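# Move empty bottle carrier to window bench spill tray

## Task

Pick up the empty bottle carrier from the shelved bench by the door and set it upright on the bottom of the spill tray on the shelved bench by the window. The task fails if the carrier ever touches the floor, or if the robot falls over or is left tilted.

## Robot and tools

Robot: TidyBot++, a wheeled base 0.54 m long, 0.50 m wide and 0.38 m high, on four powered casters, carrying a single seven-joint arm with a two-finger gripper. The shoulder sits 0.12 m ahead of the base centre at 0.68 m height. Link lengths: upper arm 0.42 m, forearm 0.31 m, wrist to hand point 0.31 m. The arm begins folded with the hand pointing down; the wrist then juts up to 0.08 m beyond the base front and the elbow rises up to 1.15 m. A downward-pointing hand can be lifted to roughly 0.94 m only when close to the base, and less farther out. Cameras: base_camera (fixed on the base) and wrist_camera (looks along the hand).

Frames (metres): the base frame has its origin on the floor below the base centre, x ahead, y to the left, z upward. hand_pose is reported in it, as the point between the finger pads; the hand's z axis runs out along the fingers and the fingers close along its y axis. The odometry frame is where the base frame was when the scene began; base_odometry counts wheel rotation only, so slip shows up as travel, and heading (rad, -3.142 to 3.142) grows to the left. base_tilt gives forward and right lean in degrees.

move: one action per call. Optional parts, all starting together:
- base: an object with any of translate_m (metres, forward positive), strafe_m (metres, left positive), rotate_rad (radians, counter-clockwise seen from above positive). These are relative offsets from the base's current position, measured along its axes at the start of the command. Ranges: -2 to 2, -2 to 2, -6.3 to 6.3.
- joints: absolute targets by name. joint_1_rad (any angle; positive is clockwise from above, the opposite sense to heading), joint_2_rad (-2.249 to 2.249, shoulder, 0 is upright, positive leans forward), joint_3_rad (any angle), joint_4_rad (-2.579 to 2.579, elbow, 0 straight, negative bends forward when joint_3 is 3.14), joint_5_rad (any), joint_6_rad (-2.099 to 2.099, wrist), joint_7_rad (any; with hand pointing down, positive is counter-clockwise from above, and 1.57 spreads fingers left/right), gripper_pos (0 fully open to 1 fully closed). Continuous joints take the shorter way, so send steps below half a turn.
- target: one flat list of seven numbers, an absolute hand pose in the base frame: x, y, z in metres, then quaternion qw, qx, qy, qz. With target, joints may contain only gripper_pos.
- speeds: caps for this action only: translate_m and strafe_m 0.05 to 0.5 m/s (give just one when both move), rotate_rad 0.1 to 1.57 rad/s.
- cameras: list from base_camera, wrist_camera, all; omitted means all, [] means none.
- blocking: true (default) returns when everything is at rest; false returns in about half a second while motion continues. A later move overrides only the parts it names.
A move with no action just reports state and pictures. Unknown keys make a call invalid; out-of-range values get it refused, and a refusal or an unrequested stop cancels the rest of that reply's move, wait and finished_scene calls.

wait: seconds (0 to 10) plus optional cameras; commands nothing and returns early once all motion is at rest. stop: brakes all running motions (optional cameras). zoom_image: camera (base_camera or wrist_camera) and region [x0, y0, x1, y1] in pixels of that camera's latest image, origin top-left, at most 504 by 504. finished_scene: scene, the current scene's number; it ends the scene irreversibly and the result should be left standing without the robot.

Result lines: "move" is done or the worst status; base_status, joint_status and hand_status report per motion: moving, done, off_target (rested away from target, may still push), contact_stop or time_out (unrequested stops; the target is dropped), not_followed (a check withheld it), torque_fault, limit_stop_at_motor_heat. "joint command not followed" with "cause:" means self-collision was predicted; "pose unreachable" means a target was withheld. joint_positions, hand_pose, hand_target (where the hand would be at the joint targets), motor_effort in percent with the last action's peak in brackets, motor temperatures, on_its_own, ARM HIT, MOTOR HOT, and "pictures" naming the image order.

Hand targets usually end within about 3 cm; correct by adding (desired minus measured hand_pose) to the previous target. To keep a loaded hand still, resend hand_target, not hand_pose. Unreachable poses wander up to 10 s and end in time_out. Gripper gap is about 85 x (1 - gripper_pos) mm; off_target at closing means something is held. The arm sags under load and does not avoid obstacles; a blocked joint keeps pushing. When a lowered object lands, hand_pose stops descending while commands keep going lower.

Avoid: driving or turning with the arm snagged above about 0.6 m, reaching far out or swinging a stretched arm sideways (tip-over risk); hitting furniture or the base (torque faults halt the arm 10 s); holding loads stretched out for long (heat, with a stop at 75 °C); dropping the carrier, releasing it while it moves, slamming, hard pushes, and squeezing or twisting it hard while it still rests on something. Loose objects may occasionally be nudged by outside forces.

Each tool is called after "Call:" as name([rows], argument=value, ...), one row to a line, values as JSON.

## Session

Call:
move(joints={"joint_1_rad": 0.0, "joint_2_rad": -0.3, "joint_3_rad": 3.14, "joint_4_rad": -1.0, "joint_5_rad": 0.0, "joint_6_rad": -1.05, "joint_7_rad": 1.57})

Scene clock: 3.07 s.
Motor temperatures (°C): [33 32 29 36 38 38 47]
move: done
base_odometry: x=+0.000 y=+0.000 heading=+0.000
base_tilt: forward=+0.9 right=-0.2
base_status: not commanded
joint_positions: joint_1_rad=+0.008 joint_2_rad=-0.326 joint_3_rad=+3.123 joint_4_rad=-1.011 joint_5_rad=+0.041 joint_6_rad=-0.969 joint_7_rad=+1.527 gripper_pos=+0.000
joint_status: all done
motor_effort: joint_1_rad=+1(2) joint_2_rad=-5(10) joint_3_rad=+0(1) joint_4_rad=+16(21) joint_5_rad=+2(3) joint_6_rad=+9(9) joint_7_rad=+0(2)
hand_pose: x=+0.4929 y=-0.0019 z=+1.2979 quat_wxyz=(+0.005, +0.736, -0.013, +0.677) (m; base frame)
hand_target: x=+0.5035 y=+0.0022 z=+1.2687 quat_wxyz=(-0.001, +0.768, +0.000, +0.641) (m; base frame)
hand_status: not commanded
pictures: base_camera, wrist_camera
camera_calibration:
wrist_camera: T_world_to_cam=[[-0.0158872, -0.999734, -0.0167425, 0.0351796], [-0.10605, 0.0183349, -0.994192, 1.3947], [0.994234, -0.0140194, -0.106313, -0.221177], [0, 0, 0, 1]] pos_world=[0.368368, 0.00649777, 1.36367]

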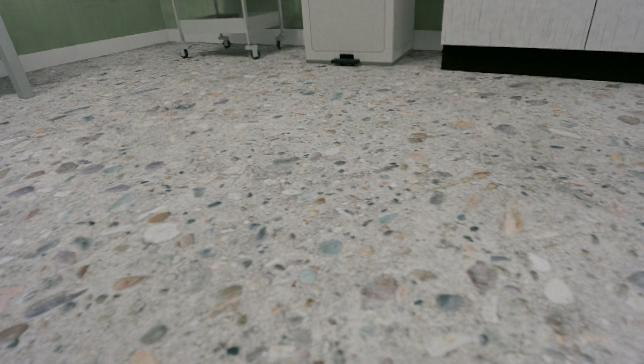

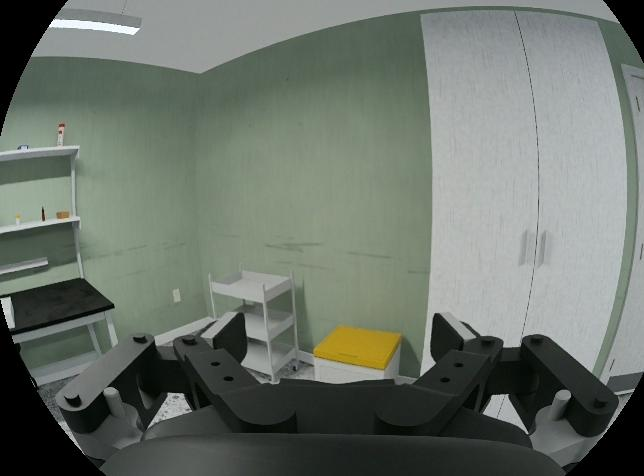

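Call:
move(joints={"joint_1_rad": 1.5}, cameras=["wrist_camera"])

Call:
zoom_image(camera="wrist_camera", region=[160, 100, 560, 400])

Scene clock: 9.70 s.
Motor temperatures (°C): [33 32 29 36 38 38 47]
move: done
base_odometry: x=+0.000 y=+0.000 heading=+0.000
base_tilt: forward=+0.9 right=-0.2
base_status: not commanded
joint_positions: joint_1_rad=+1.485 joint_2_rad=-0.325 joint_3_rad=+3.127 joint_4_rad=-1.011 joint_5_rad=+0.041 joint_6_rad=-0.970 joint_7_rad=+1.527 gripper_pos=+0.000
joint_status: all done
motor_effort: joint_1_rad=+1(2) joint_2_rad=-4(6) joint_3_rad=+0(1) joint_4_rad=+16(17) joint_5_rad=+2(2) joint_6_rad=+9(9) joint_7_rad=+0(1)
hand_pose: x=+0.1500 y=-0.3738 z=+1.2970 quat_wxyz=(+0.459, +0.534, -0.507, +0.496) (m; base frame)
hand_target: x=+0.1484 y=-0.3833 z=+1.2687 quat_wxyz=(+0.437, +0.562, -0.523, +0.469) (m; base frame)
hand_status: not commanded
pictures: wrist_camera
camera_calibration:
wrist_camera: T_world_to_cam=[[-0.99708, -0.0741993, -0.0180735, 0.152855], [0.00984092, 0.109853, -0.993899, 1.38073], [0.0757321, -0.991174, -0.108802, -0.109752], [0, 0, 0, 1]] pos_world=[0.147133, -0.249119, 1.36312]

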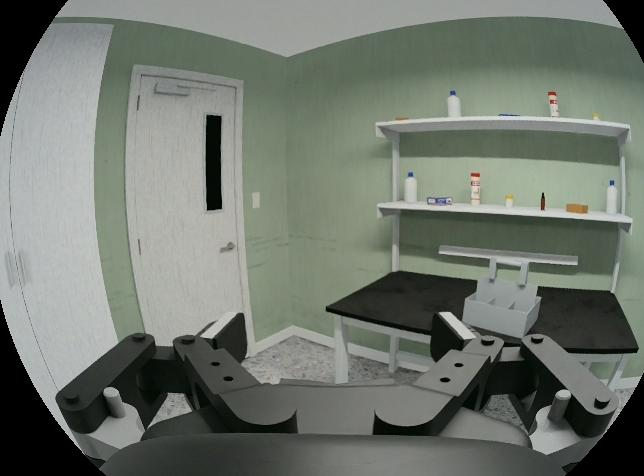

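Scaled by 1.260.

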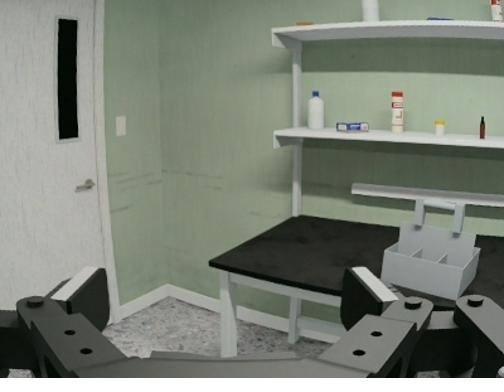

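Call:
move(joints={"joint_1_rad": 2.1}, cameras=["wrist_camera"])

Call:
zoom_image(camera="wrist_camera", region=[160, 200, 460, 400])

Scene clock: 17.63 s.
Motor temperatures (°C): [33 32 29 36 38 38 47]
move: done
base_odometry: x=+0.000 y=+0.000 heading=+0.000
base_tilt: forward=+0.9 right=-0.2
base_status: not commanded
joint_positions: joint_1_rad=+2.085 joint_2_rad=-0.325 joint_3_rad=+3.128 joint_4_rad=-1.011 joint_5_rad=+0.041 joint_6_rad=-0.970 joint_7_rad=+1.527 gripper_pos=+0.000
joint_status: all done
motor_effort: joint_1_rad=+1(3) joint_2_rad=-5(6) joint_3_rad=+0(1) joint_4_rad=+16(16) joint_5_rad=+2(2) joint_6_rad=+9(9) joint_7_rad=+0(1)
hand_pose: x=-0.0672 y=-0.3256 z=+1.2969 quat_wxyz=(+0.585, +0.360, -0.643, +0.338) (m; base frame)
hand_target: x=-0.0732 y=-0.3330 z=+1.2687 quat_wxyz=(+0.556, +0.382, -0.666, +0.319) (m; base frame)
hand_status: not commanded
pictures: wrist_camera
camera_calibration:
wrist_camera: T_world_to_cam=[[-0.864041, 0.50308, -0.0185529, 0.137352], [0.0708169, 0.084976, -0.993863, 1.37345], [-0.498416, -0.860052, -0.109049, -0.0411186], [0, 0, 0, 1]] pos_world=[0.000920334, -0.221174, 1.36309]

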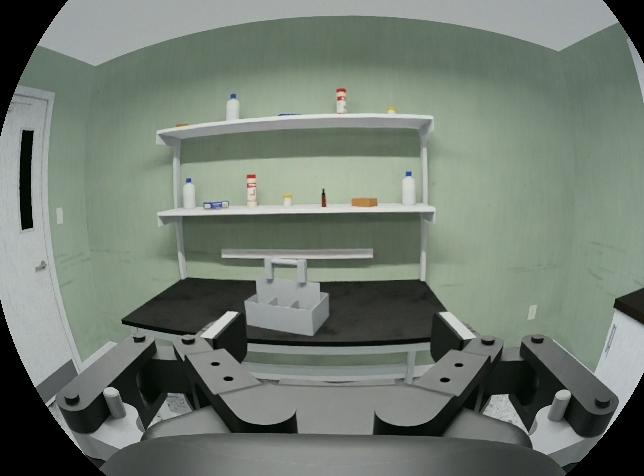

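Scaled by 1.680.

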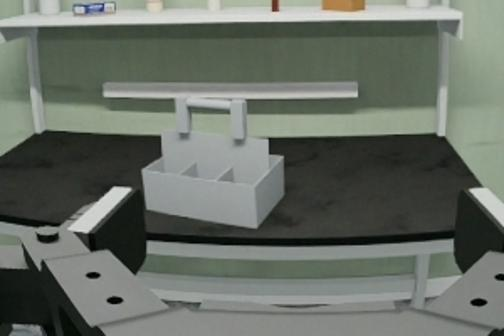

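Call:
move(cameras=["wrist_camera"])

Scene clock: 44.97 s.
Motor temperatures (°C): [33 32 29 36 38 38 47]
base_odometry: x=+0.000 y=+0.000 heading=+0.000
base_tilt: forward=+1.0 right=-0.2
base_status: not commanded
joint_positions: joint_1_rad=+2.085 joint_2_rad=-0.325 joint_3_rad=+3.128 joint_4_rad=-1.011 joint_5_rad=+0.041 joint_6_rad=-0.970 joint_7_rad=+1.527 gripper_pos=+0.000
joint_status: all done
motor_effort: joint_1_rad=+1(3) joint_2_rad=-5(6) joint_3_rad=+0(1) joint_4_rad=+16(16) joint_5_rad=+1(2) joint_6_rad=+9(9) joint_7_rad=+0(1)
hand_pose: x=-0.0672 y=-0.3255 z=+1.2969 quat_wxyz=(+0.585, +0.360, -0.643, +0.338) (m; base frame)
hand_target: x=-0.0732 y=-0.3330 z=+1.2687 quat_wxyz=(+0.556, +0.382, -0.666, +0.319) (m; base frame)
hand_status: not commanded
pictures: wrist_camera
camera_calibration:
wrist_camera: T_world_to_cam=[[-0.863951, 0.503235, -0.0185532, 0.137342], [0.0708628, 0.0850155, -0.993857, 1.37344], [-0.498566, -0.859958, -0.10911, -0.0410203], [0, 0, 0, 1]] pos_world=[0.000879816, -0.221155, 1.36307]

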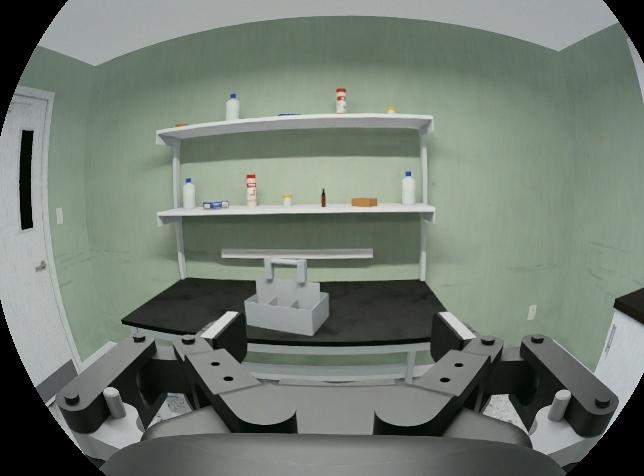

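Call:
wait(seconds=0, cameras=["base_camera"])

Scene clock: 85.80 s.
Motor temperatures (°C): [33 32 29 36 38 38 47]
base_odometry: x=+0.000 y=+0.000 heading=+0.000
base_tilt: forward=+0.9 right=-0.2
base_status: not commanded
joint_positions: joint_1_rad=+2.085 joint_2_rad=-0.325 joint_3_rad=+3.128 joint_4_rad=-1.011 joint_5_rad=+0.041 joint_6_rad=-0.971 joint_7_rad=+1.527 gripper_pos=+0.000
joint_status: all done
motor_effort: joint_1_rad=+1(3) joint_2_rad=-5(6) joint_3_rad=+1(1) joint_4_rad=+16(16) joint_5_rad=+1(2) joint_6_rad=+9(9) joint_7_rad=+0(1)
hand_pose: x=-0.0672 y=-0.3255 z=+1.2969 quat_wxyz=(+0.585, +0.360, -0.643, +0.338) (m; base frame)
hand_target: x=-0.0732 y=-0.3330 z=+1.2687 quat_wxyz=(+0.556, +0.382, -0.666, +0.319) (m; base frame)
hand_status: not commanded
pictures: base_camera

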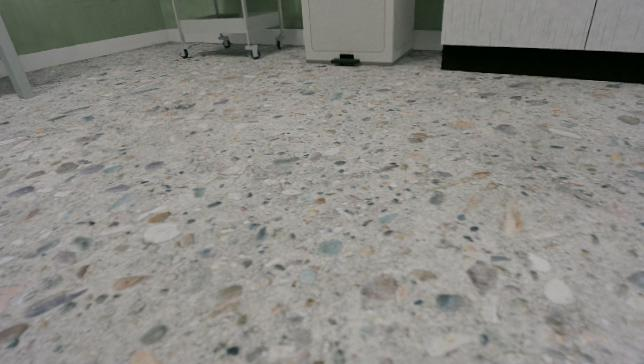

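Call:
move(base={"translate_m": 0.37, "strafe_m": -0.49, "rotate_rad": -2.27}, joints={"joint_1_rad": 2.7, "joint_2_rad": -0.3, "joint_3_rad": 3.14, "joint_4_rad": -1.0, "joint_5_rad": 0.0, "joint_6_rad": -1.05, "joint_7_rad": 1.57}, cameras=["wrist_camera"])

Scene clock: 94.20 s.
Motor temperatures (°C): [33 32 29 36 38 38 47]
move: done
base_odometry: x=+0.370 y=-0.490 heading=-2.270
base_tilt: forward=+1.0 right=-0.2
base_status: done
joint_positions: joint_1_rad=+2.687 joint_2_rad=-0.315 joint_3_rad=+3.131 joint_4_rad=-1.008 joint_5_rad=+0.041 joint_6_rad=-0.972 joint_7_rad=+1.527 gripper_pos=+0.000
joint_status: all done
motor_effort: joint_1_rad=+1(2) joint_2_rad=-5(7) joint_3_rad=+0(2) joint_4_rad=+16(18) joint_5_rad=+2(3) joint_6_rad=+9(10) joint_7_rad=+0(2)
hand_pose: x=-0.2242 y=-0.1638 z=+1.2947 quat_wxyz=(+0.657, +0.153, -0.723, +0.148) (m; base frame)
hand_target: x=-0.2276 y=-0.1663 z=+1.2687 quat_wxyz=(+0.625, +0.169, -0.749, +0.141) (m; base frame)
hand_status: not commanded
pictures: wrist_camera
camera_calibration:
wrist_camera: T_world_to_cam=[[-0.424811, 0.905072, -0.0195067, 0.0858583], [0.11371, 0.0319699, -0.993, 1.36841], [-0.898112, -0.424055, -0.116497, 0.0109561], [0, 0, 0, 1]] pos_world=[-0.109288, -0.11681, 1.36178]

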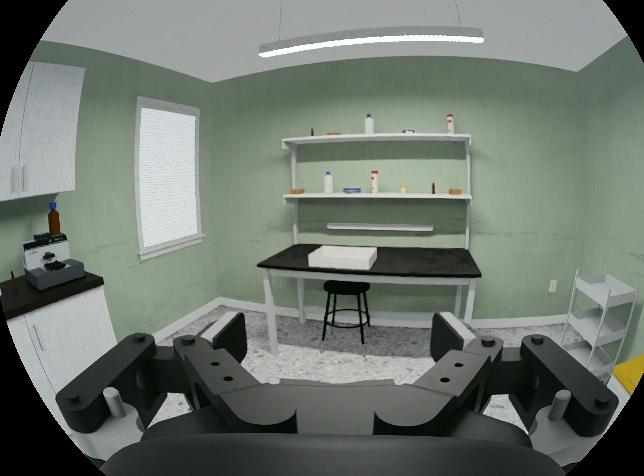

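Call:
zoom_image(camera="wrist_camera", region=[240, 210, 500, 370])

Call:
move(joints={"joint_1_rad": 0.0, "joint_2_rad": -0.3, "joint_3_rad": 3.14, "joint_4_rad": -1.1, "joint_5_rad": 0.0, "joint_6_rad": -1.2, "joint_7_rad": 1.57}, cameras=["wrist_camera", "base_camera"])

Scaled by 1.938.

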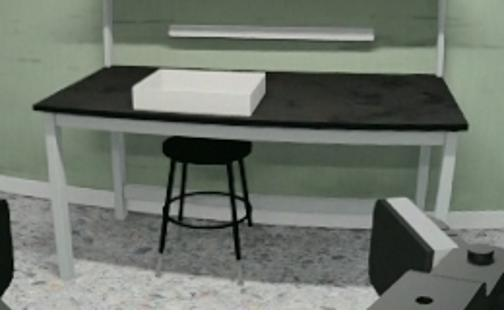

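Scene clock: 103.87 s.
Motor temperatures (°C): [33 32 29 36 38 38 47]
move: done
base_odometry: x=+0.370 y=-0.490 heading=-2.270
base_tilt: forward=+0.9 right=-0.2
base_status: not commanded
joint_positions: joint_1_rad=+0.015 joint_2_rad=-0.315 joint_3_rad=+3.131 joint_4_rad=-1.076 joint_5_rad=+0.041 joint_6_rad=-1.118 joint_7_rad=+1.527 gripper_pos=+0.000
joint_status: all done
motor_effort: joint_1_rad=+1(2) joint_2_rad=-6(8) joint_3_rad=+0(2) joint_4_rad=+17(18) joint_5_rad=+2(2) joint_6_rad=+9(10) joint_7_rad=+0(2)
hand_pose: x=+0.5018 y=-0.0104 z=+1.2152 quat_wxyz=(+0.010, +0.807, -0.022, +0.590) (m; base frame)
hand_target: x=+0.5032 y=+0.0022 z=+1.1732 quat_wxyz=(+0.000, +0.841, +0.000, +0.540) (m; base frame)
hand_status: not commanded
pictures: base_camera, wrist_camera
camera_calibration:
wrist_camera: T_world_to_cam=[[-0.0394971, -0.999065, -0.0175781, 0.0383174], [-0.32437, 0.0294588, -0.945471, 1.36408], [0.945105, -0.0316415, -0.32523, 0.0516118], [0, 0, 0, 1]] pos_world=[0.395201, -0.000269372, 1.30715]

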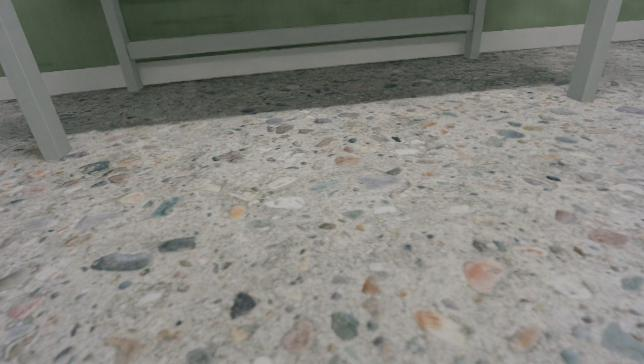

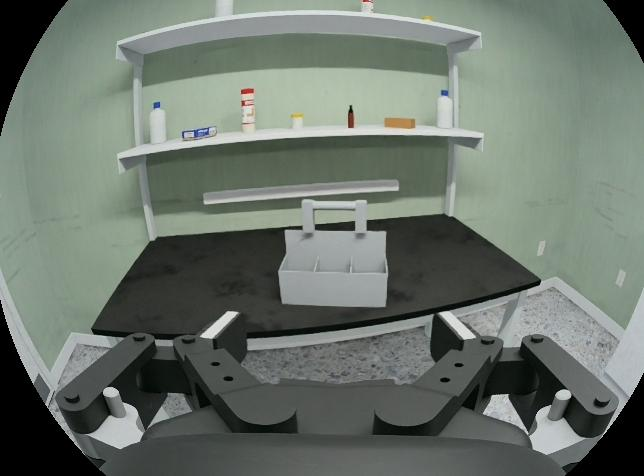

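Call:
zoom_image(camera="wrist_camera", region=[255, 185, 415, 325])

Scaled by 3.150.

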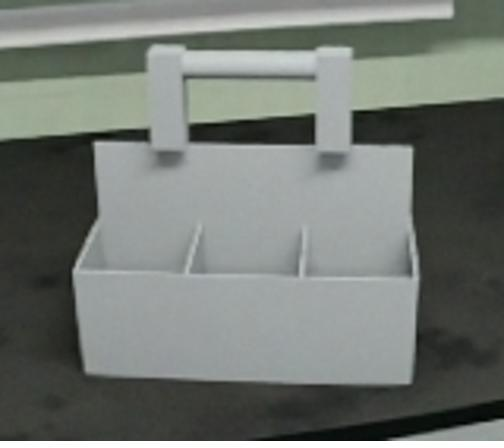

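Call:
move(base={"translate_m": 0.535, "strafe_m": 0.059, "rotate_rad": -0.117}, speeds={"translate_m": 0.35}, joints={"joint_1_rad": 0.0, "joint_2_rad": -0.252, "joint_3_rad": 3.14, "joint_4_rad": -2.07, "joint_5_rad": 0.0, "joint_6_rad": 0.295, "joint_7_rad": 0.0, "gripper_pos": 0.25}, cameras=["wrist_camera"])

Scene clock: 207.17 s.
Motor temperatures (°C): [33 32 28 36 37 37 47]
move: off_target
base_odometry: x=+0.071 y=-0.938 heading=-2.387
base_tilt: forward=+1.0 right=-0.2
base_status: done
joint_positions: joint_1_rad=+0.011 joint_2_rad=-0.262 joint_3_rad=+3.137 joint_4_rad=-2.046 joint_5_rad=+0.041 joint_6_rad=+0.195 joint_7_rad=+0.061 gripper_pos=+0.250
joint_status: joint_6_rad off_target (ended at +0.195, target +0.295); the others done
motor_effort: joint_1_rad=+1(3) joint_2_rad=-13(17) joint_3_rad=+0(2) joint_4_rad=+21(23) joint_5_rad=+1(3) joint_6_rad=+9(10) joint_7_rad=+0(1)
hand_pose: x=+0.6286 y=+0.0005 z=+1.0157 quat_wxyz=(-0.470, +0.530, -0.478, +0.520) (m; base frame)
hand_target: x=+0.6298 y=+0.0023 z=+1.0272 quat_wxyz=(-0.512, +0.488, -0.487, +0.512) (m; base frame)
hand_status: not commanded
pictures: wrist_camera
camera_calibration:
wrist_camera: T_world_to_cam=[[-0.00826788, -0.0970514, -0.995245, 1.02363], [-0.0261366, 0.99496, -0.0968064, 0.166298], [0.999624, 0.0252119, -0.0107628, -0.486491], [0, 0, 0, 1]] pos_world=[0.499118, -0.0538496, 1.02963]

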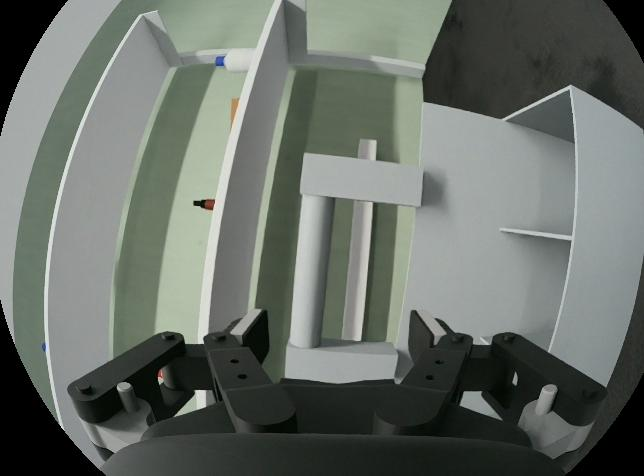

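Call:
move(joints={"joint_1_rad": 0.0, "joint_2_rad": -0.25, "joint_3_rad": 3.14, "joint_4_rad": -2.06, "joint_5_rad": 0.0, "joint_6_rad": 0.325, "joint_7_rad": -0.1}, cameras=["wrist_camera"])

Call:
zoom_image(camera="wrist_camera", region=[280, 140, 440, 400])

Scene clock: 221.27 s.
Motor temperatures (°C): [33 32 28 36 37 38 47]
move: done
base_odometry: x=+0.071 y=-0.938 heading=-2.387
base_tilt: forward=+1.0 right=-0.2
base_status: not commanded
joint_positions: joint_1_rad=+0.011 joint_2_rad=-0.262 joint_3_rad=+3.137 joint_4_rad=-2.046 joint_5_rad=+0.041 joint_6_rad=+0.232 joint_7_rad=-0.058 gripper_pos=+0.250
joint_status: all done
motor_effort: joint_1_rad=+1(2) joint_2_rad=-13(14) joint_3_rad=+0(1) joint_4_rad=+21(22) joint_5_rad=+1(2) joint_6_rad=+9(10) joint_7_rad=+0(2)
hand_pose: x=+0.6286 y=+0.0010 z=+1.0271 quat_wxyz=(-0.509, +0.492, -0.499, +0.500) (m; base frame)
hand_target: x=+0.6304 y=+0.0023 z=+1.0417 quat_wxyz=(-0.547, +0.454, -0.501, +0.494) (m; base frame)
hand_status: not commanded
pictures: wrist_camera
camera_calibration:
wrist_camera: T_world_to_cam=[[0.0281468, 0.0210907, -0.999381, 1.01627], [-0.0261715, 0.99945, 0.0203551, 0.04662], [0.999261, 0.0255824, 0.0286833, -0.526672], [0, 0, 0, 1]] pos_world=[0.498898, -0.0545546, 1.02979]

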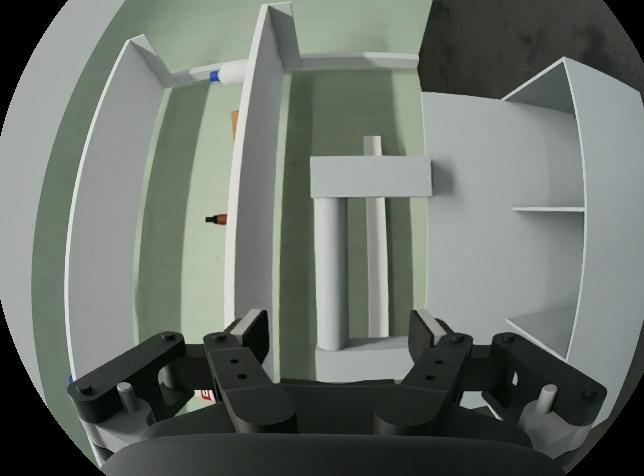

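Scaled by 1.938.

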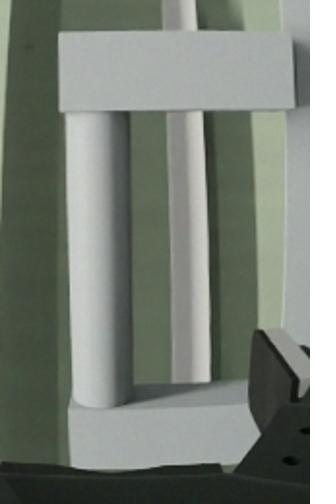

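Call:
move(joints={"joint_1_rad": 0.0, "joint_2_rad": -0.257, "joint_3_rad": 3.14, "joint_4_rad": -2.016, "joint_5_rad": 0.0, "joint_6_rad": 0.085, "joint_7_rad": -0.1}, base={"translate_m": 0.085}, speeds={"translate_m": 0.12}, cameras=["wrist_camera"])

Call:
zoom_image(camera="wrist_camera", region=[240, 100, 460, 420])

Scene clock: 251.93 s.
Motor temperatures (°C): [33 32 28 36 37 38 47]
move: done
base_odometry: x=+0.009 y=-0.996 heading=-2.387
base_tilt: forward=+1.0 right=-0.2
base_status: done
joint_positions: joint_1_rad=+0.011 joint_2_rad=-0.258 joint_3_rad=+3.137 joint_4_rad=-2.018 joint_5_rad=+0.041 joint_6_rad=+0.105 joint_7_rad=-0.058 gripper_pos=+0.250
joint_status: all done
motor_effort: joint_1_rad=+1(2) joint_2_rad=-13(16) joint_3_rad=+0(1) joint_4_rad=+22(23) joint_5_rad=+1(2) joint_6_rad=+9(10) joint_7_rad=+0(1)
hand_pose: x=+0.6304 y=-0.0007 z=+1.0033 quat_wxyz=(-0.482, +0.516, -0.526, +0.475) (m; base frame)
hand_target: x=+0.6305 y=+0.0023 z=+0.9978 quat_wxyz=(-0.497, +0.499, -0.550, +0.449) (m; base frame)
hand_status: not commanded
pictures: wrist_camera
camera_calibration:
wrist_camera: T_world_to_cam=[[-0.0734614, 0.0209252, -0.997079, 1.05426], [-0.0188142, 0.999573, 0.0223637, 0.0421261], [0.997121, 0.0204021, -0.0730363, -0.424362], [0, 0, 0, 1]] pos_world=[0.50138, -0.0555108, 1.01924]

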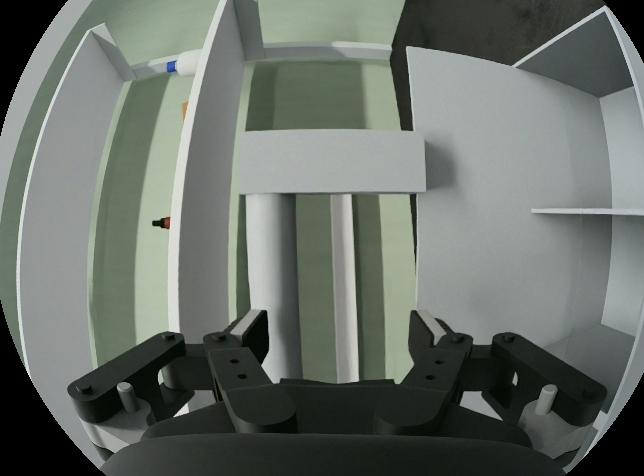

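Scaled by 1.575.

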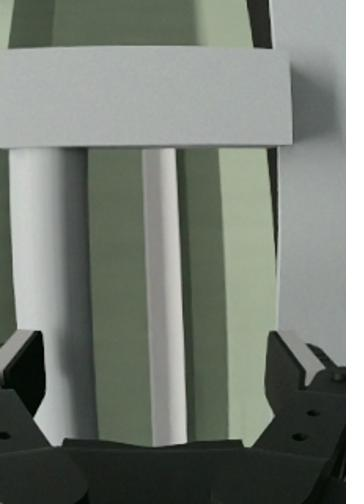

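Call:
move(joints={"joint_1_rad": 0.0, "joint_2_rad": -0.267, "joint_3_rad": 3.14, "joint_4_rad": -2.0, "joint_5_rad": 0.0, "joint_6_rad": 0.262, "joint_7_rad": -0.1}, cameras=["wrist_camera"])

Scene clock: 269.53 s.
Motor temperatures (°C): [33 32 28 36 37 38 47]
move: done
base_odometry: x=+0.009 y=-0.996 heading=-2.387
base_tilt: forward=+1.0 right=-0.2
base_status: not commanded
joint_positions: joint_1_rad=+0.011 joint_2_rad=-0.258 joint_3_rad=+3.137 joint_4_rad=-2.003 joint_5_rad=+0.041 joint_6_rad=+0.225 joint_7_rad=-0.058 gripper_pos=+0.250
joint_status: all done
motor_effort: joint_1_rad=+1(2) joint_2_rad=-13(16) joint_3_rad=+0(1) joint_4_rad=+22(24) joint_5_rad=+1(2) joint_6_rad=+9(10) joint_7_rad=+0(2)
hand_pose: x=+0.6320 y=+0.0009 z=+1.0502 quat_wxyz=(-0.517, +0.484, -0.490, +0.508) (m; base frame)
hand_target: x=+0.6279 y=+0.0023 z=+1.0679 quat_wxyz=(-0.550, +0.451, -0.497, +0.497) (m; base frame)
hand_status: not commanded
pictures: wrist_camera
camera_calibration:
wrist_camera: T_world_to_cam=[[0.0616821, 0.0207993, -0.997879, 1.01656], [-0.0266126, 0.999462, 0.0191873, 0.0478244], [0.997741, 0.0253726, 0.0622024, -0.564933], [0, 0, 0, 1]] pos_world=[0.502227, -0.0546085, 1.04863]

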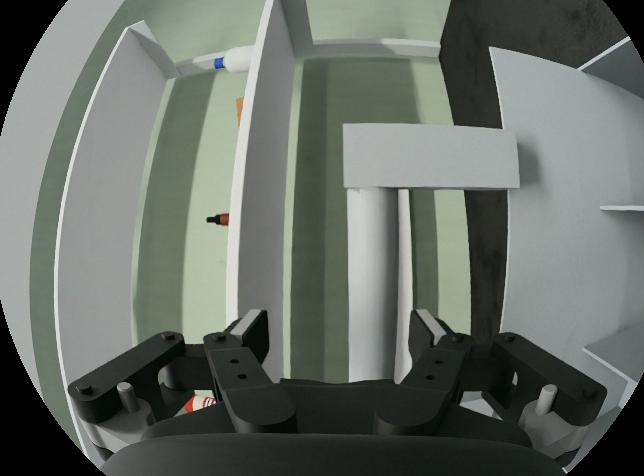

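Call:
move(joints={"joint_1_rad": 0.0, "joint_2_rad": -0.267, "joint_3_rad": 3.14, "joint_4_rad": -2.0, "joint_5_rad": 0.0, "joint_6_rad": 0.13, "joint_7_rad": -0.1}, cameras=["wrist_camera"])

Scene clock: 276.03 s.
Motor temperatures (°C): [33 32 28 36 37 38 47]
move: done
base_odometry: x=+0.009 y=-0.996 heading=-2.387
base_tilt: forward=+1.0 right=-0.2
base_status: not commanded
joint_positions: joint_1_rad=+0.011 joint_2_rad=-0.258 joint_3_rad=+3.137 joint_4_rad=-2.001 joint_5_rad=+0.041 joint_6_rad=+0.144 joint_7_rad=-0.058 gripper_pos=+0.250
joint_status: all done
motor_effort: joint_1_rad=+1(2) joint_2_rad=-14(15) joint_3_rad=+0(1) joint_4_rad=+22(24) joint_5_rad=+2(2) joint_6_rad=+9(10) joint_7_rad=+0(2)
hand_pose: x=+0.6323 y=-0.0002 z=+1.0257 quat_wxyz=(-0.496, +0.503, -0.512, +0.489) (m; base frame)
hand_target: x=+0.6293 y=+0.0023 z=+1.0269 quat_wxyz=(-0.516, +0.482, -0.532, +0.466) (m; base frame)
hand_status: not commanded
pictures: wrist_camera
camera_calibration:
wrist_camera: T_world_to_cam=[[-0.0181369, 0.0207331, -0.999621, 1.04438], [-0.021635, 0.999543, 0.0211241, 0.0442162], [0.999601, 0.0220099, -0.01768, -0.48297], [0, 0, 0, 1]] pos_world=[0.502676, -0.0552192, 1.03451]

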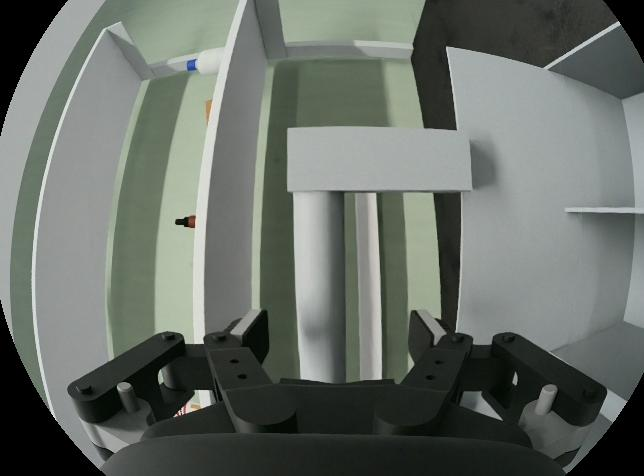

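Call:
move(base={"translate_m": 0.037}, speeds={"translate_m": 0.1}, joints={"joint_1_rad": 0.0, "joint_2_rad": -0.267, "joint_3_rad": 3.14, "joint_4_rad": -2.0, "joint_5_rad": 0.0, "joint_6_rad": 0.262, "joint_7_rad": -0.1}, cameras=["wrist_camera"])

Scene clock: 292.57 s.
Motor temperatures (°C): [33 32 28 36 37 38 47]
move: done
base_odometry: x=-0.018 y=-1.021 heading=-2.387
base_tilt: forward=+1.0 right=-0.2
base_status: done
joint_positions: joint_1_rad=+0.011 joint_2_rad=-0.259 joint_3_rad=+3.137 joint_4_rad=-1.999 joint_5_rad=+0.041 joint_6_rad=+0.228 joint_7_rad=-0.058 gripper_pos=+0.250
joint_status: all done
motor_effort: joint_1_rad=+1(2) joint_2_rad=-14(17) joint_3_rad=+0(1) joint_4_rad=+22(25) joint_5_rad=+1(2) joint_6_rad=+9(11) joint_7_rad=+0(1)
hand_pose: x=+0.6319 y=+0.0009 z=+1.0539 quat_wxyz=(-0.519, +0.482, -0.489, +0.510) (m; base frame)
hand_target: x=+0.6279 y=+0.0023 z=+1.0679 quat_wxyz=(-0.550, +0.451, -0.497, +0.497) (m; base frame)
hand_status: not commanded
pictures: wrist_camera
camera_calibration:
wrist_camera: T_world_to_cam=[[0.0690761, 0.0207722, -0.997395, 1.01505], [-0.0268771, 0.999459, 0.0189537, 0.0481263], [0.997249, 0.0254979, 0.069597, -0.57262], [0, 0, 0, 1]] pos_world=[0.502223, -0.0545844, 1.05134]

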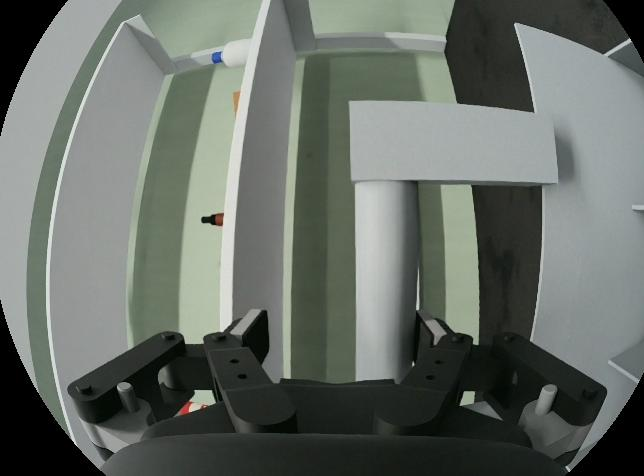

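Call:
move(joints={"joint_1_rad": 0.0, "joint_2_rad": -0.267, "joint_3_rad": 3.14, "joint_4_rad": -2.0, "joint_5_rad": 0.0, "joint_6_rad": 0.15, "joint_7_rad": -0.1}, cameras=["wrist_camera"])

Call:
zoom_image(camera="wrist_camera", region=[240, 100, 460, 420])

Scene clock: 300.83 s.
Motor temperatures (°C): [33 32 28 36 37 38 47]
move: done
base_odometry: x=-0.018 y=-1.021 heading=-2.387
base_tilt: forward=+1.0 right=-0.2
base_status: not commanded
joint_positions: joint_1_rad=+0.011 joint_2_rad=-0.259 joint_3_rad=+3.137 joint_4_rad=-1.998 joint_5_rad=+0.041 joint_6_rad=+0.164 joint_7_rad=-0.058 gripper_pos=+0.250
joint_status: all done
motor_effort: joint_1_rad=+1(2) joint_2_rad=-14(15) joint_3_rad=+0(1) joint_4_rad=+22(24) joint_5_rad=+1(2) joint_6_rad=+9(10) joint_7_rad=+0(1)
hand_pose: x=+0.6325 y=+0.0001 z=+1.0340 quat_wxyz=(-0.503, +0.497, -0.506, +0.495) (m; base frame)
hand_target: x=+0.6295 y=+0.0023 z=+1.0331 quat_wxyz=(-0.521, +0.478, -0.527, +0.471) (m; base frame)
hand_status: not commanded
pictures: wrist_camera
camera_calibration:
wrist_camera: T_world_to_cam=[[0.00517209, 0.0206959, -0.999772, 1.03806], [-0.022952, 0.999525, 0.020572, 0.0451891], [0.999723, 0.0228404, 0.00564465, -0.507185], [0, 0, 0, 1]] pos_world=[0.502713, -0.055067, 1.03976]

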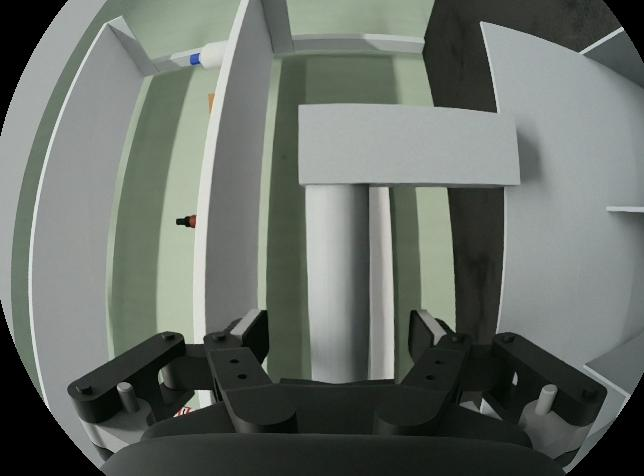

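Scaled by 1.575.

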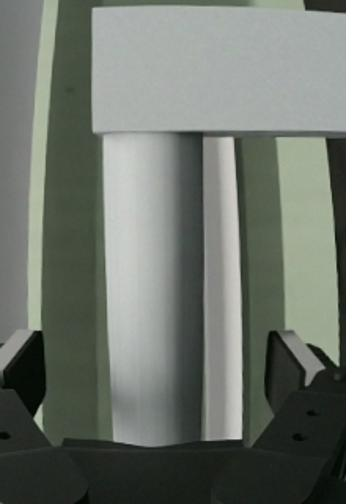

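Call:
move(joints={"gripper_pos": 0.8}, cameras=[])

Call:
move(joints={"gripper_pos": 0.86}, cameras=["wrist_camera"])

Scene clock: 306.97 s.
Motor temperatures (°C): [33 32 28 36 37 38 47]
move: off_target
base_odometry: x=-0.018 y=-1.021 heading=-2.387
base_tilt: forward=+1.0 right=-0.2
base_status: not commanded
joint_positions: joint_1_rad=+0.011 joint_2_rad=-0.259 joint_3_rad=+3.137 joint_4_rad=-1.999 joint_5_rad=+0.041 joint_6_rad=+0.164 joint_7_rad=-0.058 gripper_pos=+0.755
joint_status: gripper_pos off_target (ended at +0.755, target +0.800)
motor_effort: joint_1_rad=+1(1) joint_2_rad=-14(16) joint_3_rad=+0(1) joint_4_rad=+23(25) joint_5_rad=+1(2) joint_6_rad=+10(11) joint_7_rad=+0(1)
hand_pose: x=+0.6325 y=+0.0001 z=+1.0340 quat_wxyz=(-0.503, +0.497, -0.506, +0.495) (m; base frame)
hand_target: x=+0.6295 y=+0.0023 z=+1.0331 quat_wxyz=(-0.521, +0.478, -0.527, +0.471) (m; base frame)
hand_status: not commanded
pictures: none
No camera images: "cameras" was empty.

Scene clock: 307.43 s.
Motor temperatures (°C): [33 32 28 36 37 38 47]
move: off_target
base_odometry: x=-0.018 y=-1.021 heading=-2.387
base_tilt: forward=+1.0 right=-0.2
base_status: not commanded
joint_positions: joint_1_rad=+0.011 joint_2_rad=-0.259 joint_3_rad=+3.137 joint_4_rad=-1.999 joint_5_rad=+0.041 joint_6_rad=+0.164 joint_7_rad=-0.058 gripper_pos=+0.755
joint_status: gripper_pos off_target (ended at +0.755, target +0.860)
motor_effort: joint_1_rad=+1(1) joint_2_rad=-15(15) joint_3_rad=+0(1) joint_4_rad=+23(24) joint_5_rad=+1(1) joint_6_rad=+10(10) joint_7_rad=+0(1)
hand_pose: x=+0.6325 y=+0.0001 z=+1.0340 quat_wxyz=(-0.503, +0.497, -0.506, +0.495) (m; base frame)
hand_target: x=+0.6295 y=+0.0023 z=+1.0331 quat_wxyz=(-0.521, +0.478, -0.527, +0.471) (m; base frame)
hand_status: not commanded
pictures: wrist_camera
camera_calibration:
wrist_camera: T_world_to_cam=[[0.00511272, 0.0206965, -0.999773, 1.03806], [-0.0229801, 0.999524, 0.0205738, 0.0451907], [0.999723, 0.0228697, 0.0055859, -0.507121], [0, 0, 0, 1]] pos_world=[0.502712, -0.0550557, 1.03973]

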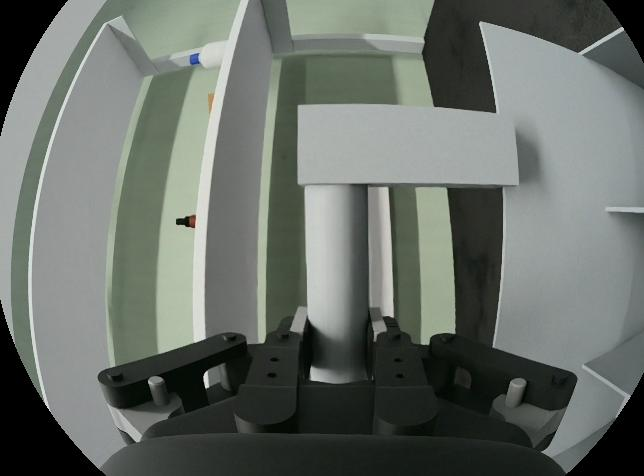

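Call:
move(joints={"joint_1_rad": 0.0, "joint_2_rad": -0.262, "joint_3_rad": 3.14, "joint_4_rad": -1.89, "joint_5_rad": 0.0, "joint_6_rad": 0.05, "joint_7_rad": -0.1}, cameras=["wrist_camera"])

Scene clock: 319.67 s.
Motor temperatures (°C): [33 32 28 36 37 38 47]
move: done
base_odometry: x=-0.018 y=-1.021 heading=-2.387
base_tilt: forward=+1.0 right=-0.2
base_status: not commanded
joint_positions: joint_1_rad=+0.011 joint_2_rad=-0.257 joint_3_rad=+3.137 joint_4_rad=-1.916 joint_5_rad=+0.041 joint_6_rad=+0.098 joint_7_rad=-0.058 gripper_pos=+0.755
joint_status: all done
motor_effort: joint_1_rad=+1(2) joint_2_rad=-17(19) joint_3_rad=+0(1) joint_4_rad=+26(27) joint_5_rad=+2(2) joint_6_rad=+12(13) joint_7_rad=+1(1)
hand_pose: x=+0.6364 y=-0.0007 z=+1.0642 quat_wxyz=(-0.506, +0.493, -0.502, +0.499) (m; base frame)
hand_target: x=+0.6351 y=+0.0023 z=+1.0680 quat_wxyz=(-0.523, +0.477, -0.526, +0.472) (m; base frame)
hand_status: not commanded
pictures: wrist_camera
camera_calibration:
wrist_camera: T_world_to_cam=[[0.020706, 0.0202145, -0.999581, 1.05812], [-0.0206633, 0.999591, 0.0197866, 0.0448428], [0.999572, 0.0202449, 0.0211152, -0.527592], [0, 0, 0, 1]] pos_world=[0.506384, -0.0555327, 1.06793]

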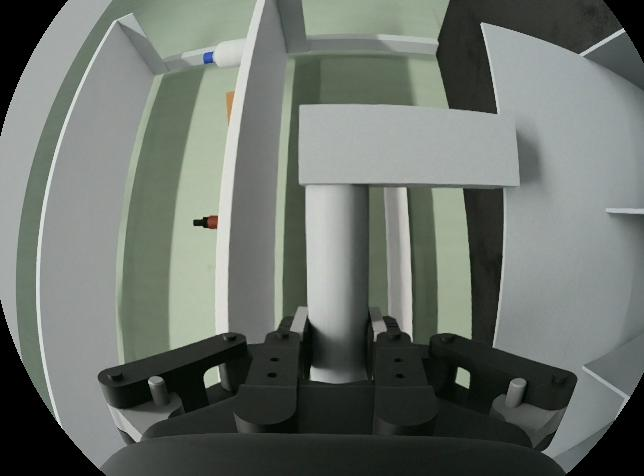

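Call:
move(joints={"joint_1_rad": 0.0, "joint_2_rad": -0.262, "joint_3_rad": 3.14, "joint_4_rad": -1.70, "joint_5_rad": 0.0, "joint_6_rad": -0.15, "joint_7_rad": -0.1}, cameras=[])

Call:
move(joints={"joint_1_rad": 0.0, "joint_2_rad": -0.262, "joint_3_rad": 3.14, "joint_4_rad": -1.52, "joint_5_rad": 0.0, "joint_6_rad": -0.335, "joint_7_rad": -0.1}, cameras=["wrist_camera"])

Scene clock: 352.10 s.
Motor temperatures (°C): [33 32 28 37 37 38 47]
move: done
base_odometry: x=-0.018 y=-1.021 heading=-2.387
base_tilt: forward=+1.0 right=-0.2
base_status: not commanded
joint_positions: joint_1_rad=+0.011 joint_2_rad=-0.257 joint_3_rad=+3.137 joint_4_rad=-1.726 joint_5_rad=+0.041 joint_6_rad=-0.093 joint_7_rad=-0.058 gripper_pos=+0.755
joint_status: all done
motor_effort: joint_1_rad=+1(2) joint_2_rad=-17(19) joint_3_rad=+0(1) joint_4_rad=+26(27) joint_5_rad=+2(2) joint_6_rad=+12(13) joint_7_rad=+1(2)
hand_pose: x=+0.6360 y=-0.0031 z=+1.1232 quat_wxyz=(-0.503, +0.491, -0.504, +0.501) (m; base frame)
hand_target: x=+0.6328 y=+0.0023 z=+1.1245 quat_wxyz=(-0.520, +0.479, -0.528, +0.470) (m; base frame)
hand_status: not commanded
pictures: none
No camera images: "cameras" was empty.

Scene clock: 353.53 s.
Motor temperatures (°C): [33 32 28 37 37 38 47]
move: done
base_odometry: x=-0.018 y=-1.021 heading=-2.387
base_tilt: forward=+1.0 right=-0.2
base_status: not commanded
joint_positions: joint_1_rad=+0.011 joint_2_rad=-0.257 joint_3_rad=+3.137 joint_4_rad=-1.546 joint_5_rad=+0.041 joint_6_rad=-0.278 joint_7_rad=-0.058 gripper_pos=+0.755
joint_status: all done
motor_effort: joint_1_rad=+1(2) joint_2_rad=-17(18) joint_3_rad=+0(1) joint_4_rad=+25(27) joint_5_rad=+2(2) joint_6_rad=+12(13) joint_7_rad=+0(1)
hand_pose: x=+0.6252 y=-0.0053 z=+1.1774 quat_wxyz=(-0.501, +0.490, -0.508, +0.501) (m; base frame)
hand_target: x=+0.6203 y=+0.0023 z=+1.1780 quat_wxyz=(-0.519, +0.480, -0.530, +0.469) (m; base frame)
hand_status: not commanded
pictures: wrist_camera
camera_calibration:
wrist_camera: T_world_to_cam=[[0.0149153, 0.0214673, -0.999658, 1.17532], [-0.00529418, 0.999757, 0.0213904, 0.0354154], [0.999875, 0.00497333, 0.0150253, -0.511793], [0, 0, 0, 1]] pos_world=[0.494386, -0.0580925, 1.18185]

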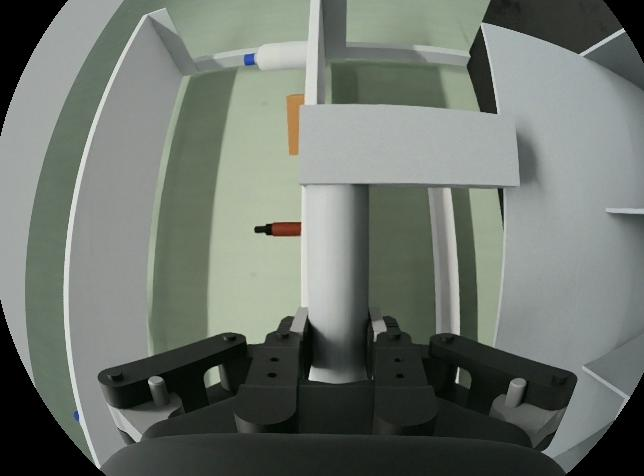

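Call:
move(base={"translate_m": -1.945, "strafe_m": -1.227, "rotate_rad": -2.87}, speeds={"translate_m": 0.4, "rotate_rad": 0.55}, cameras=["wrist_camera", "base_camera"])

Scene clock: 374.53 s.
Motor temperatures (°C): [33 32 28 37 37 38 47]
move: done
base_odometry: x=+0.558 y=+1.205 heading=+1.026
base_tilt: forward=+1.0 right=-0.2
base_status: done
joint_positions: joint_1_rad=+0.003 joint_2_rad=-0.247 joint_3_rad=+3.140 joint_4_rad=-1.546 joint_5_rad=+0.041 joint_6_rad=-0.282 joint_7_rad=-0.058 gripper_pos=+0.755
joint_status: not commanded
motor_effort: joint_1_rad=+1(4) joint_2_rad=-17(22) joint_3_rad=+0(4) joint_4_rad=+25(27) joint_5_rad=+1(3) joint_6_rad=+12(13) joint_7_rad=+0(1)
hand_pose: x=+0.6302 y=-0.0029 z=+1.1712 quat_wxyz=(-0.499, +0.494, -0.510, +0.496) (m; base frame)
hand_target: x=+0.6203 y=+0.0023 z=+1.1780 quat_wxyz=(-0.519, +0.480, -0.530, +0.469) (m; base frame)
hand_status: not commanded
pictures: base_camera, wrist_camera
camera_calibration:
wrist_camera: T_world_to_cam=[[0.0012586, 0.0225174, -0.999746, 1.17773], [-0.0103327, 0.999693, 0.0225032, 0.0351214], [0.999946, 0.0103018, 0.00149088, -0.500886], [0, 0, 0, 1]] pos_world=[0.49974, -0.05647, 1.17738]

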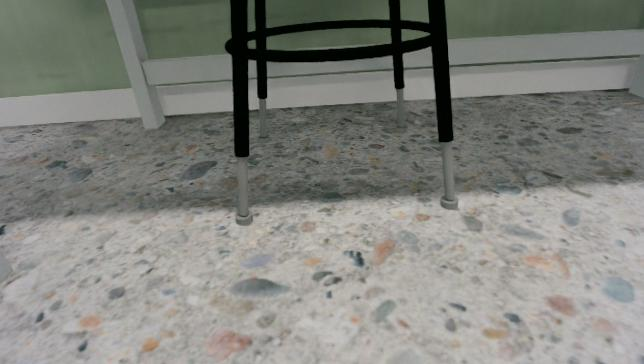

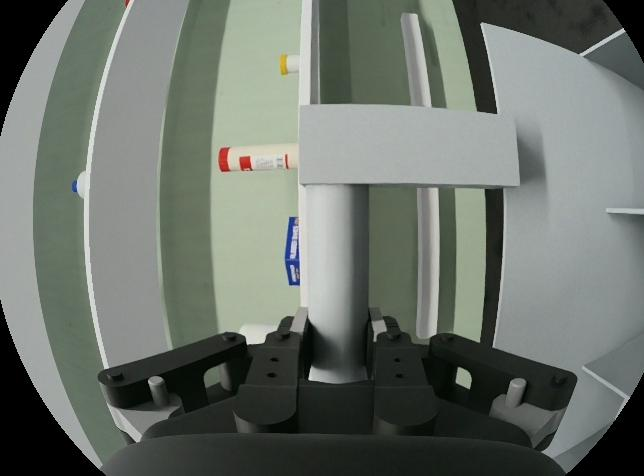

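Call:
zoom_image(camera="wrist_camera", region=[420, 0, 644, 240])

Scaled by 2.100.

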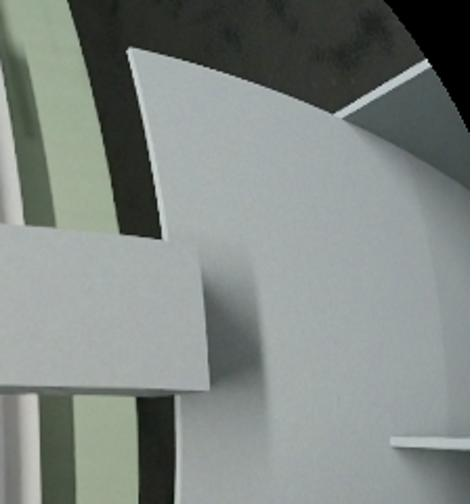

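Call:
move(base={"strafe_m": 0.16}, speeds={"strafe_m": 0.3}, cameras=["wrist_camera"])

Call:
zoom_image(camera="wrist_camera", region=[420, 0, 644, 240])

Scene clock: 405.40 s.
Motor temperatures (°C): [33 32 28 37 37 37 47]
move: done
base_odometry: x=+0.421 y=+1.288 heading=+1.026
base_tilt: forward=+1.0 right=-0.2
base_status: done
joint_positions: joint_1_rad=+0.001 joint_2_rad=-0.247 joint_3_rad=+3.135 joint_4_rad=-1.546 joint_5_rad=+0.041 joint_6_rad=-0.282 joint_7_rad=-0.058 gripper_pos=+0.755
joint_status: not commanded
motor_effort: joint_1_rad=+1(3) joint_2_rad=-17(18) joint_3_rad=+0(3) joint_4_rad=+25(26) joint_5_rad=+1(2) joint_6_rad=+12(13) joint_7_rad=+0(1)
hand_pose: x=+0.6301 y=+0.0017 z=+1.1711 quat_wxyz=(-0.500, +0.497, -0.508, +0.495) (m; base frame)
hand_target: x=+0.6203 y=+0.0023 z=+1.1780 quat_wxyz=(-0.519, +0.480, -0.530, +0.469) (m; base frame)
hand_status: not commanded
pictures: wrist_camera
camera_calibration:
wrist_camera: T_world_to_cam=[[0.000843293, 0.0212354, -0.999774, 1.17783], [-0.0180688, 0.999612, 0.0212167, 0.0368871], [0.999836, 0.0180469, 0.00122667, -0.500511], [0, 0, 0, 1]] pos_world=[0.500102, -0.0528518, 1.17739]

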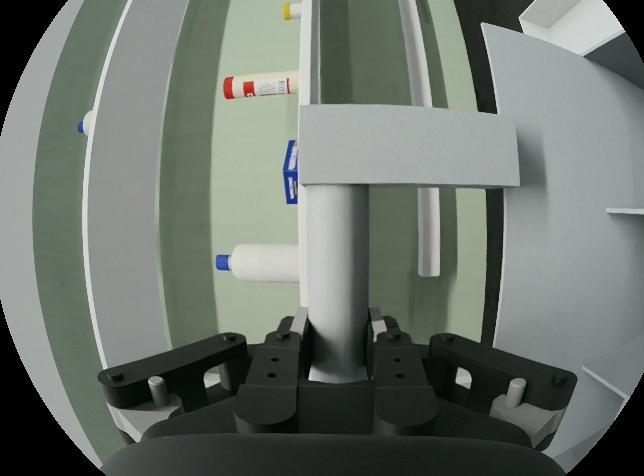

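Scaled by 2.100.

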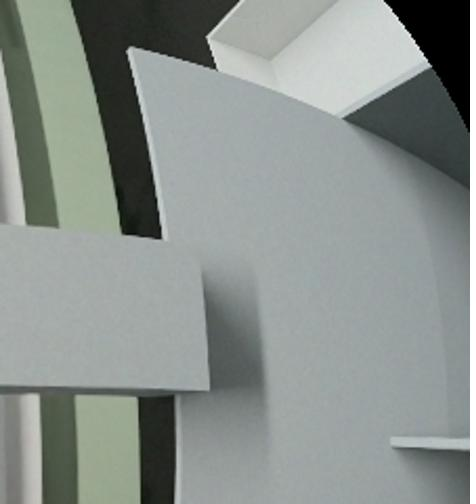

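Call:
wait(seconds=0, cameras=["base_camera", "wrist_camera"])

Call:
zoom_image(camera="wrist_camera", region=[500, 0, 644, 100])

Scene clock: 439.20 s.
Motor temperatures (°C): [33 32 28 37 37 37 47]
base_odometry: x=+0.421 y=+1.288 heading=+1.026
base_tilt: forward=+1.0 right=-0.2
base_status: done
joint_positions: joint_1_rad=+0.001 joint_2_rad=-0.247 joint_3_rad=+3.135 joint_4_rad=-1.546 joint_5_rad=+0.041 joint_6_rad=-0.282 joint_7_rad=-0.058 gripper_pos=+0.755
joint_status: not commanded
motor_effort: joint_1_rad=+1(3) joint_2_rad=-17(18) joint_3_rad=+0(3) joint_4_rad=+25(26) joint_5_rad=+1(2) joint_6_rad=+12(13) joint_7_rad=+0(1)
hand_pose: x=+0.6301 y=+0.0017 z=+1.1711 quat_wxyz=(-0.500, +0.497, -0.508, +0.495) (m; base frame)
hand_target: x=+0.6203 y=+0.0023 z=+1.1780 quat_wxyz=(-0.519, +0.480, -0.530, +0.469) (m; base frame)
hand_status: not commanded
pictures: base_camera, wrist_camera
camera_calibration:
wrist_camera: T_world_to_cam=[[0.000843293, 0.0212354, -0.999774, 1.17783], [-0.0180688, 0.999612, 0.0212167, 0.0368871], [0.999836, 0.0180469, 0.00122667, -0.500511], [0, 0, 0, 1]] pos_world=[0.500102, -0.0528518, 1.17739]

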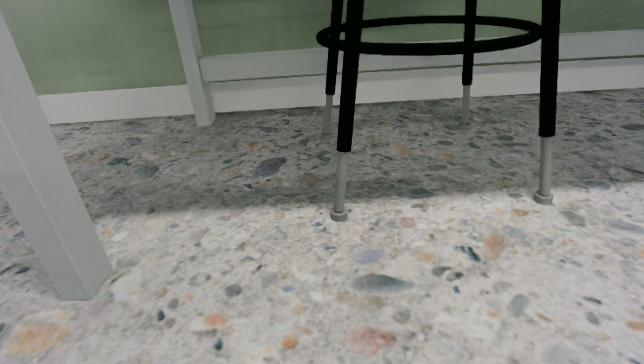

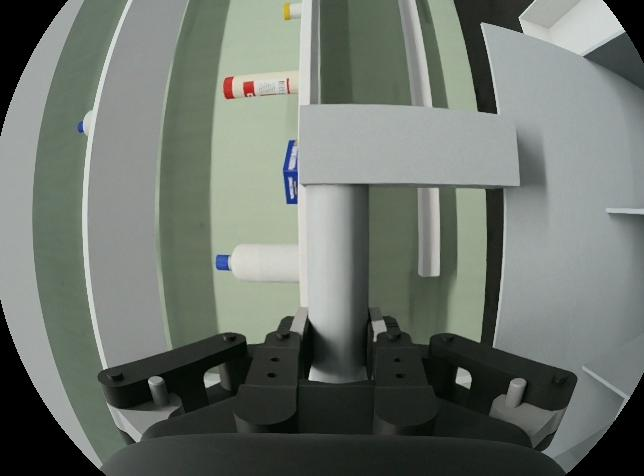

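Scaled by 3.500.

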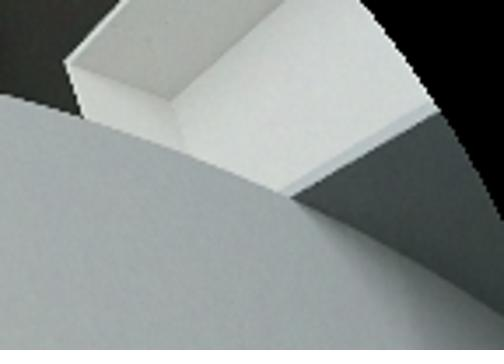

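Call:
move(base={"translate_m": 0.111, "strafe_m": -0.181}, speeds={"translate_m": 0.15}, cameras=["wrist_camera", "base_camera"])

Scene clock: 463.40 s.
Motor temperatures (°C): [33 32 28 37 37 37 47]
move: done
base_odometry: x=+0.634 y=+1.289 heading=+1.026
base_tilt: forward=+1.0 right=-0.2
base_status: done
joint_positions: joint_1_rad=+0.001 joint_2_rad=-0.247 joint_3_rad=+3.136 joint_4_rad=-1.546 joint_5_rad=+0.041 joint_6_rad=-0.283 joint_7_rad=-0.058 gripper_pos=+0.755
joint_status: not commanded
motor_effort: joint_1_rad=+1(2) joint_2_rad=-17(20) joint_3_rad=+0(3) joint_4_rad=+25(26) joint_5_rad=+2(2) joint_6_rad=+12(13) joint_7_rad=+0(1)
hand_pose: x=+0.6301 y=+0.0008 z=+1.1709 quat_wxyz=(-0.500, +0.497, -0.509, +0.495) (m; base frame)
hand_target: x=+0.6203 y=+0.0023 z=+1.1780 quat_wxyz=(-0.519, +0.480, -0.530, +0.469) (m; base frame)
hand_status: not commanded
pictures: base_camera, wrist_camera
camera_calibration:
wrist_camera: T_world_to_cam=[[0.000170979, 0.0215919, -0.999767, 1.17808], [-0.0166554, 0.999628, 0.0215861, 0.0364488], [0.999861, 0.0166478, 0.000530537, -0.499714], [0, 0, 0, 1]] pos_world=[0.500051, -0.0535531, 1.17728]

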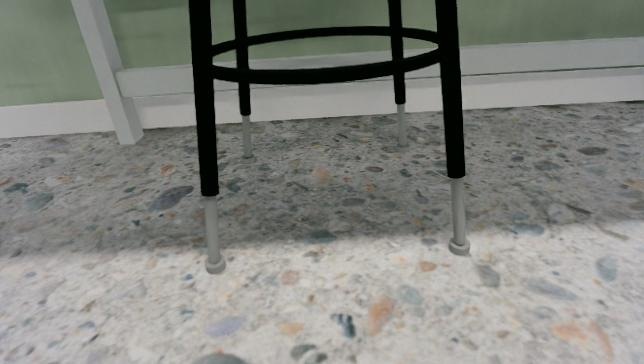

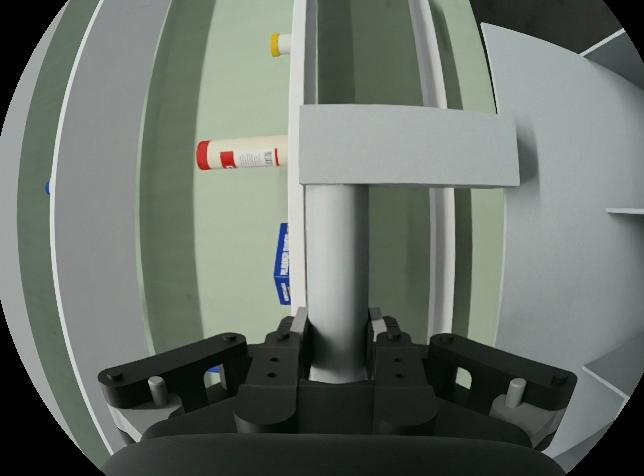

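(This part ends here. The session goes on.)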